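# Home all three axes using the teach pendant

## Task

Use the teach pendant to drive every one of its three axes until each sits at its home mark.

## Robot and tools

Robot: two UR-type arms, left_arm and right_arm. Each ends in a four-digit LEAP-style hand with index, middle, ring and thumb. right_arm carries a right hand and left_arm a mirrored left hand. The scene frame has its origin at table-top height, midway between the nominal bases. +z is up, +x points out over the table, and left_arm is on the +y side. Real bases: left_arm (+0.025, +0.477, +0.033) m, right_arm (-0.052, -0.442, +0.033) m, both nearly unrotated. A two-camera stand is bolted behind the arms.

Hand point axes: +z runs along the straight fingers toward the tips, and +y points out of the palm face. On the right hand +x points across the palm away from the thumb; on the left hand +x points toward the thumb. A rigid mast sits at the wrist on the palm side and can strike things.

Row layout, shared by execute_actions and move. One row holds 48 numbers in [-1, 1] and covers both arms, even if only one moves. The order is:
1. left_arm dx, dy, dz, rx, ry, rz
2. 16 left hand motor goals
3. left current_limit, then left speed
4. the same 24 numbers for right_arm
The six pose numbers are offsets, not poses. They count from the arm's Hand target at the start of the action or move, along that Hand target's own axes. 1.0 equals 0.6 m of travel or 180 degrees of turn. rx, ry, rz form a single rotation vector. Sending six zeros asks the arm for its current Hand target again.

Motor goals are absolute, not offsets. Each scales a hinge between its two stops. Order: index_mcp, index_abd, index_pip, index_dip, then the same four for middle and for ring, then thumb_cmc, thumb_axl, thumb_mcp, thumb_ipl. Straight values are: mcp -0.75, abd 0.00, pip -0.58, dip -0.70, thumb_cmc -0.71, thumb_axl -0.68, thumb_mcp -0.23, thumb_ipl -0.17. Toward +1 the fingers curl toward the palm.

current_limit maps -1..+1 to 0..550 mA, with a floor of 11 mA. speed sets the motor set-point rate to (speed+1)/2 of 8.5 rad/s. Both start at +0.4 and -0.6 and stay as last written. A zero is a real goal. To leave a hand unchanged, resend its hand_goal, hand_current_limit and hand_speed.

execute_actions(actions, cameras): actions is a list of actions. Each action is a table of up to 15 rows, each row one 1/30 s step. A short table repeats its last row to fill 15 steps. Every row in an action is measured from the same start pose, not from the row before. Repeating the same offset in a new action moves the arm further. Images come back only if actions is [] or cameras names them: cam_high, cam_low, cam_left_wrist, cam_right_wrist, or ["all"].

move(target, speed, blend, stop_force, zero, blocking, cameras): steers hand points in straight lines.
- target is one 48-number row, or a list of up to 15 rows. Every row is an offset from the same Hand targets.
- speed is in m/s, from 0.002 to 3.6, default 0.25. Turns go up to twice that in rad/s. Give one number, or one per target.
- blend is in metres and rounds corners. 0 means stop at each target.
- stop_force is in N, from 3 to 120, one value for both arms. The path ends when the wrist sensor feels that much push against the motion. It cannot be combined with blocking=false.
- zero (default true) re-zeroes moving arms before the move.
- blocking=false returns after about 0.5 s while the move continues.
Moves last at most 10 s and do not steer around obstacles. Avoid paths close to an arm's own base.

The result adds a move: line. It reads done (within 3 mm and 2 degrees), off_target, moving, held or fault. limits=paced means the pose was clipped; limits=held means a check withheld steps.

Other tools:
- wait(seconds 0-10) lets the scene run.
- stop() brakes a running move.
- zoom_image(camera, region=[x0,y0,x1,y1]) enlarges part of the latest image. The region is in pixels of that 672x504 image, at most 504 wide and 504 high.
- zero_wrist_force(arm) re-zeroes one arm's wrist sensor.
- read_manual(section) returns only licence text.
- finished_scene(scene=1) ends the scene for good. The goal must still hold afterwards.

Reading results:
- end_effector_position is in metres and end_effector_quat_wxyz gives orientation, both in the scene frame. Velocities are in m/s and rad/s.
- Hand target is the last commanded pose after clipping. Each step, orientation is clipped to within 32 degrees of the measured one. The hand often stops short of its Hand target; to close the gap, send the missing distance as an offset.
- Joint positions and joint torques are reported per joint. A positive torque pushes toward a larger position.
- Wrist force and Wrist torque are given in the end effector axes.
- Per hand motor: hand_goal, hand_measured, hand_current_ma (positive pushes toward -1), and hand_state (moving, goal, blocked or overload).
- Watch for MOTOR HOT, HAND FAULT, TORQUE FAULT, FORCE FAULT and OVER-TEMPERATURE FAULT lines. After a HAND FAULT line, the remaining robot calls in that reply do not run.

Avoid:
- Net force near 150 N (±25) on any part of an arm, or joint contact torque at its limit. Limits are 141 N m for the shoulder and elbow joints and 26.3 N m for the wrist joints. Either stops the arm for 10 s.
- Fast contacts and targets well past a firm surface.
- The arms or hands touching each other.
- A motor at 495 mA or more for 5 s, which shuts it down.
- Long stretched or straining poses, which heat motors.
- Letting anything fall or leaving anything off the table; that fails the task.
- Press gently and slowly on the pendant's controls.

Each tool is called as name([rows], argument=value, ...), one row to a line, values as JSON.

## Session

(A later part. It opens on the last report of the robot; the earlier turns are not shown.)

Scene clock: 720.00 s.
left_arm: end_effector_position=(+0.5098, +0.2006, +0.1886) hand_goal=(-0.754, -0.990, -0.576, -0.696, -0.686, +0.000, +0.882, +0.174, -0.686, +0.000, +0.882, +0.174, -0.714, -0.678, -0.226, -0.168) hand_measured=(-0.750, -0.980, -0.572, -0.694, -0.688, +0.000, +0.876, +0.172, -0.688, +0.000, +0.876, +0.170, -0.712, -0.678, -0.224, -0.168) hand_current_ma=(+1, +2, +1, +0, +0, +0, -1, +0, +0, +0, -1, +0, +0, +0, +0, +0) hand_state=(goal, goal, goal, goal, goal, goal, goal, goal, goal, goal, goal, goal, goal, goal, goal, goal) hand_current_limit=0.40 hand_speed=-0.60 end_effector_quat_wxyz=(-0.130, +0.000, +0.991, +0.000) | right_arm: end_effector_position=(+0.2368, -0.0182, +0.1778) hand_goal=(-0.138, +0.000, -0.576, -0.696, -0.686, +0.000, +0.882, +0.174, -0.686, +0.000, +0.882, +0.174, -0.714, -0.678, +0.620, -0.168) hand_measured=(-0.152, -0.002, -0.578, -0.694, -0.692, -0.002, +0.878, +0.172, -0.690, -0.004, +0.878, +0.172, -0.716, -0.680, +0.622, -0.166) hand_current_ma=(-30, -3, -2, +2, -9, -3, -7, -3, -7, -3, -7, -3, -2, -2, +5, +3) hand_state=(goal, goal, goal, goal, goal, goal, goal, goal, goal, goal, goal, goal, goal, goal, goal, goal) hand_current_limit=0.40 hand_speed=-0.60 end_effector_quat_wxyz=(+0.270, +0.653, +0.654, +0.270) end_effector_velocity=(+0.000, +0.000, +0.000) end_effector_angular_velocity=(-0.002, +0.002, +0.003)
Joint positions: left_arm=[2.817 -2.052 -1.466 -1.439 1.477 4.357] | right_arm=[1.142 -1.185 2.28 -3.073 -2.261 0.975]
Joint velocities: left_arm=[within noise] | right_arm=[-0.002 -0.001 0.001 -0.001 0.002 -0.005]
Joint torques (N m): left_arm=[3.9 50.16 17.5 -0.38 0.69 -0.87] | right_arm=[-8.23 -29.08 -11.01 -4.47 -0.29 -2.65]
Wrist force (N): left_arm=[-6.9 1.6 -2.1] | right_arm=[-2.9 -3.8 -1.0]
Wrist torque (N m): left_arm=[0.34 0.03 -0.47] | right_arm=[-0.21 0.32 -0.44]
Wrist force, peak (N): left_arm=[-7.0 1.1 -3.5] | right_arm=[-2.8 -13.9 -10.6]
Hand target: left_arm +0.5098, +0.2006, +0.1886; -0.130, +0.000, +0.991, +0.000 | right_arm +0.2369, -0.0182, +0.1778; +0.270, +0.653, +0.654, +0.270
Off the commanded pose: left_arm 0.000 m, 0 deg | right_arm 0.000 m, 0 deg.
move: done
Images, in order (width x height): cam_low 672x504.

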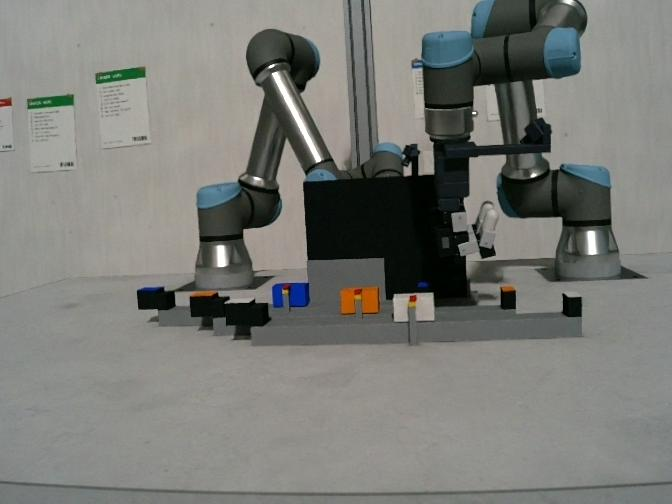

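wait(seconds=0, cameras=["cam_high", "cam_low"])

zoom_image(camera="cam_high", region=[275, 170, 335, 230])

zoom_image(camera="cam_high", region=[280, 220, 340, 280])

zoom_image(camera="cam_high", region=[280, 280, 340, 340])

zoom_image(camera="cam_low", region=[390, 280, 440, 320])

zoom_image(camera="cam_low", region=[330, 275, 380, 315])

Scene clock: 723.70 s.
left_arm: end_effector_position=(+0.5098, +0.2006, +0.1886) hand_goal=(-0.754, -0.990, -0.576, -0.696, -0.686, +0.000, +0.882, +0.174, -0.686, +0.000, +0.882, +0.174, -0.714, -0.678, -0.226, -0.168) hand_measured=(-0.750, -0.980, -0.572, -0.694, -0.688, +0.000, +0.876, +0.172, -0.688, +0.000, +0.876, +0.170, -0.712, -0.678, -0.224, -0.168) hand_current_ma=(+1, +2, +1, +0, +0, +0, -1, +0, +0, +0, -1, +0, +0, +0, +0, +0) hand_state=(goal, goal, goal, goal, goal, goal, goal, goal, goal, goal, goal, goal, goal, goal, goal, goal) hand_current_limit=0.40 hand_speed=-0.60 end_effector_quat_wxyz=(-0.130, +0.000, +0.991, +0.000) | right_arm: end_effector_position=(+0.2369, -0.0182, +0.1778) hand_goal=(-0.138, +0.000, -0.576, -0.696, -0.686, +0.000, +0.882, +0.174, -0.686, +0.000, +0.882, +0.174, -0.714, -0.678, +0.620, -0.168) hand_measured=(-0.152, -0.002, -0.578, -0.694, -0.692, -0.002, +0.878, +0.172, -0.690, -0.004, +0.878, +0.172, -0.716, -0.680, +0.622, -0.166) hand_current_ma=(-30, -3, -2, +2, -9, -3, -7, -3, -7, -3, -7, -3, -2, -2, +5, +3) hand_state=(goal, goal, goal, goal, goal, goal, goal, goal, goal, goal, goal, goal, goal, goal, goal, goal) hand_current_limit=0.40 hand_speed=-0.60 end_effector_quat_wxyz=(+0.270, +0.653, +0.654, +0.270)
Joint positions: left_arm=[2.817 -2.052 -1.466 -1.439 1.477 4.357] | right_arm=[1.142 -1.184 2.279 -3.073 -2.261 0.975]
Joint torques (N m): left_arm=[4.68 49.86 17.28 -0.56 0.51 -1] | right_arm=[-9.08 -24.03 -22.2 -4.91 0.06 -2.15]
Wrist force (N): left_arm=[-6.6 1.1 -3.4] | right_arm=[-2.9 -3.8 -0.9]
Wrist torque (N m): left_arm=[0.35 -0.01 -0.45] | right_arm=[-0.22 0.31 -0.41]
Wrist force, peak (N): left_arm=[-6.7 1.0 -4.1] | right_arm=[-2.7 -4.2 -1.2]
Hand target: left_arm +0.5098, +0.2006, +0.1886; -0.130, +0.000, +0.991, +0.000 | right_arm +0.2369, -0.0182, +0.1778; +0.270, +0.653, +0.654, +0.270
Off the commanded pose: left_arm 0.000 m, 0 deg | right_arm 0.000 m, 0 deg.
Images, in order (width x height): cam_high 672x504, cam_low 672x504.

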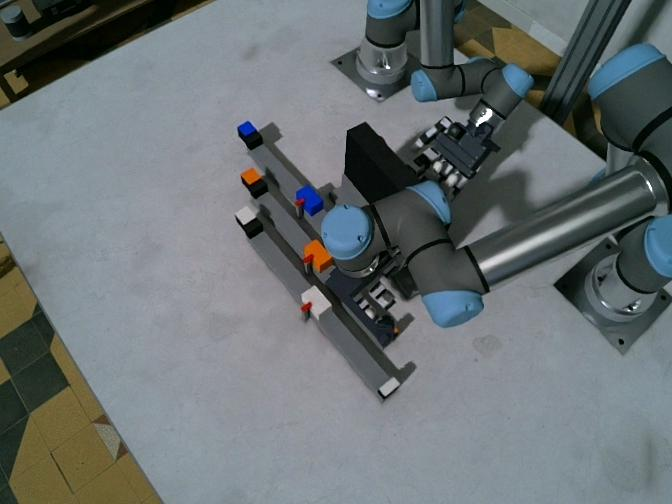

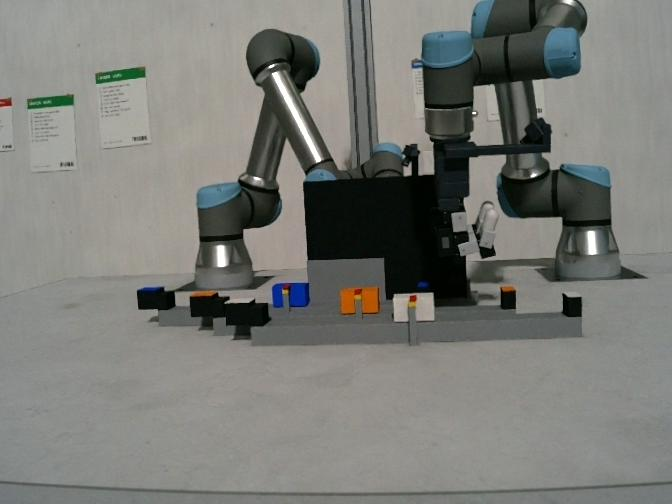

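Scaled by 8.400 from the camera's 672x504 image, which has a finer 960x720 frame.

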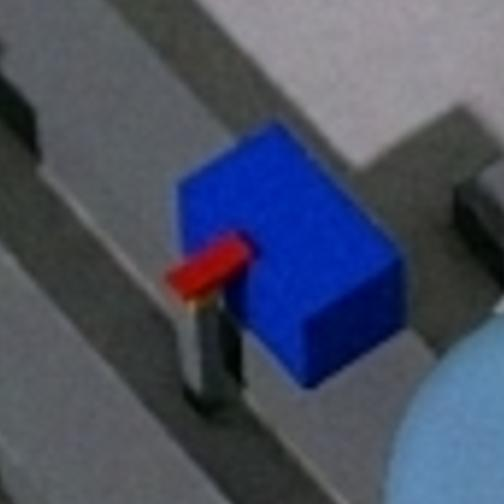

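Scaled by 8.400 from the camera's 672x504 image, which has a finer 960x720 frame.

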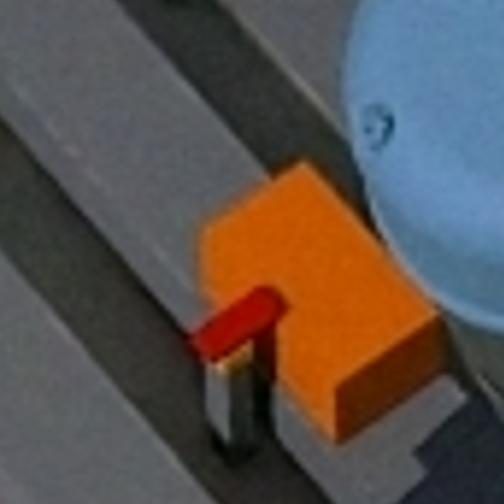

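Scaled by 8.400 from the camera's 672x504 image, which has a finer 960x720 frame.

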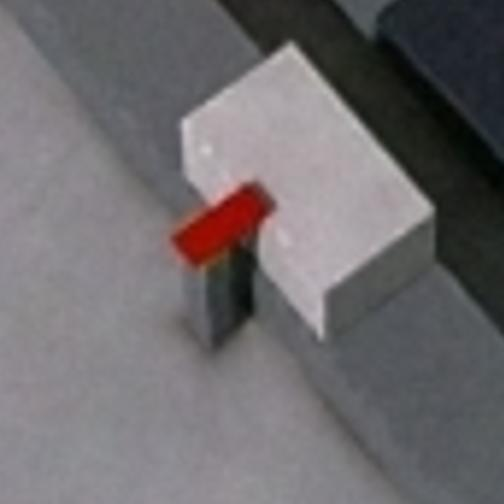

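Scaled by 10.080 from the camera's 672x504 image, which has a finer 960x720 frame.

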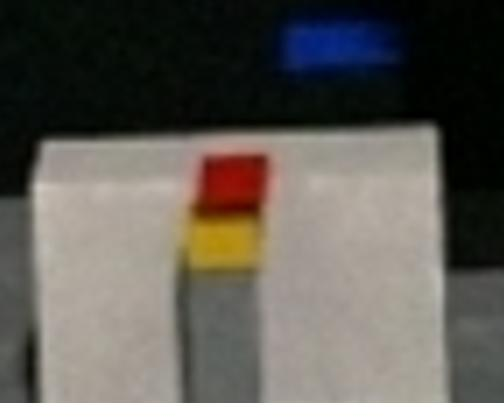

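Scaled by 10.080 from the camera's 672x504 image, which has a finer 960x720 frame.

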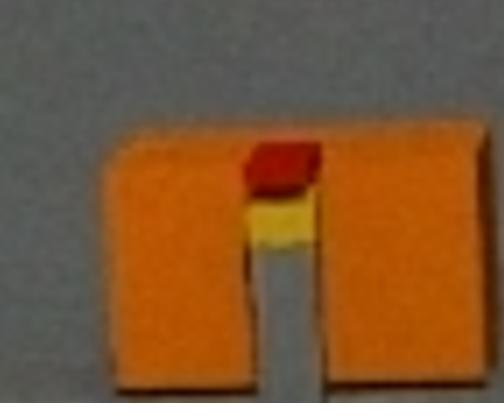

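move(target=[-0.0644,0,-0.0172,0,0,0,-0.754,-0.99,-0.576,-0.696,-0.686,0,0.882,0.174,-0.686,0,0.882,0.174,-0.714,-0.678,-0.226,-0.168,0.4,-0.6,0,-0.0354,-0.0354,0,0,0,-0.138,0,-0.576,-0.696,-0.686,0,0.882,0.174,-0.686,0,0.882,0.174,-0.714,-0.678,0.62,-0.168,0.4,-0.6], cameras=["cam_low", "cam_high"], speed=0.06)

zoom_image(camera="cam_low", region=[260, 265, 440, 335])

Scene clock: 738.53 s.
left_arm: end_effector_position=(+0.5498, +0.2007, +0.1885) hand_goal=(-0.754, -0.990, -0.576, -0.696, -0.686, +0.000, +0.882, +0.174, -0.686, +0.000, +0.882, +0.174, -0.714, -0.678, -0.226, -0.168) hand_measured=(-0.750, -0.980, -0.574, -0.694, -0.688, +0.000, +0.876, +0.172, -0.688, +0.000, +0.876, +0.170, -0.712, -0.678, -0.224, -0.168) hand_current_ma=(+1, +2, +0, +0, +0, +0, -1, +0, +0, +0, -1, +0, +0, +0, +0, +0) hand_state=(goal, goal, goal, goal, goal, goal, goal, goal, goal, goal, goal, goal, goal, goal, goal, goal) hand_current_limit=0.40 hand_speed=-0.60 end_effector_quat_wxyz=(-0.130, +0.000, +0.991, +0.000) | right_arm: end_effector_position=(+0.2068, -0.0182, +0.1779) hand_goal=(-0.138, +0.000, -0.576, -0.696, -0.686, +0.000, +0.882, +0.174, -0.686, +0.000, +0.882, +0.174, -0.714, -0.678, +0.620, -0.168) hand_measured=(-0.152, -0.002, -0.578, -0.694, -0.692, -0.002, +0.878, +0.172, -0.690, -0.004, +0.878, +0.172, -0.716, -0.680, +0.622, -0.166) hand_current_ma=(-30, -3, -2, +2, -9, -3, -7, -3, -7, -3, -7, -3, -2, -2, +5, +3) hand_state=(goal, goal, goal, goal, goal, goal, goal, goal, goal, goal, goal, goal, goal, goal, goal, goal) hand_current_limit=0.40 hand_speed=-0.60 end_effector_quat_wxyz=(+0.270, +0.653, +0.654, +0.270)
Joint positions: left_arm=[2.837 -2.129 -1.343 -1.486 1.482 4.377] | right_arm=[1.206 -1.205 2.292 -3.015 -2.285 1.053]
Joint torques (N m): left_arm=[-11.99 54.54 20.58 4.78 0.21 -1.46] | right_arm=[-6.55 -23.12 -21.79 -4.86 -0.09 -2.43]
Wrist force (N): left_arm=[-0.6 1.0 0.0] | right_arm=[-2.6 -3.6 -1.1]
Wrist torque (N m): left_arm=[0.14 0.10 -0.12] | right_arm=[-0.20 0.27 -0.37]
Wrist force, peak (N): left_arm=[-6.9 0.9 -4.2] | right_arm=[-2.9 -4.4 -0.9]
Hand target: left_arm +0.5498, +0.2006, +0.1886; -0.130, +0.000, +0.991, +0.000 | right_arm +0.2068, -0.0182, +0.1779; +0.270, +0.653, +0.654, +0.270
Off the commanded pose: left_arm 0.000 m, 0 deg | right_arm 0.000 m, 0 deg.
move: done
Images, in order (width x height): cam_high 672x504, cam_low 672x504.

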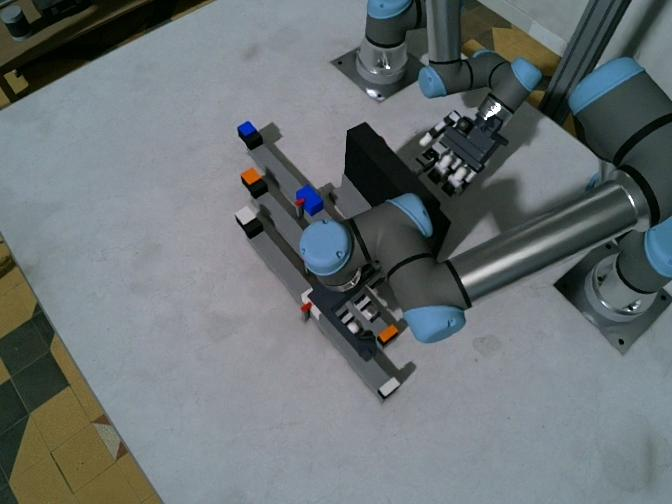

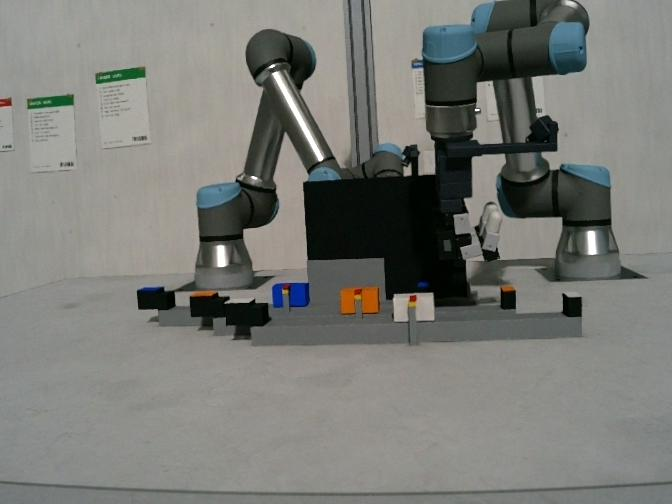

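Scaled by 2.800 from the camera's 672x504 image, which has a finer 960x720 frame.

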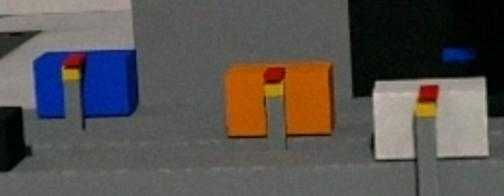

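finished_scene()

The scene is finished: the task was done.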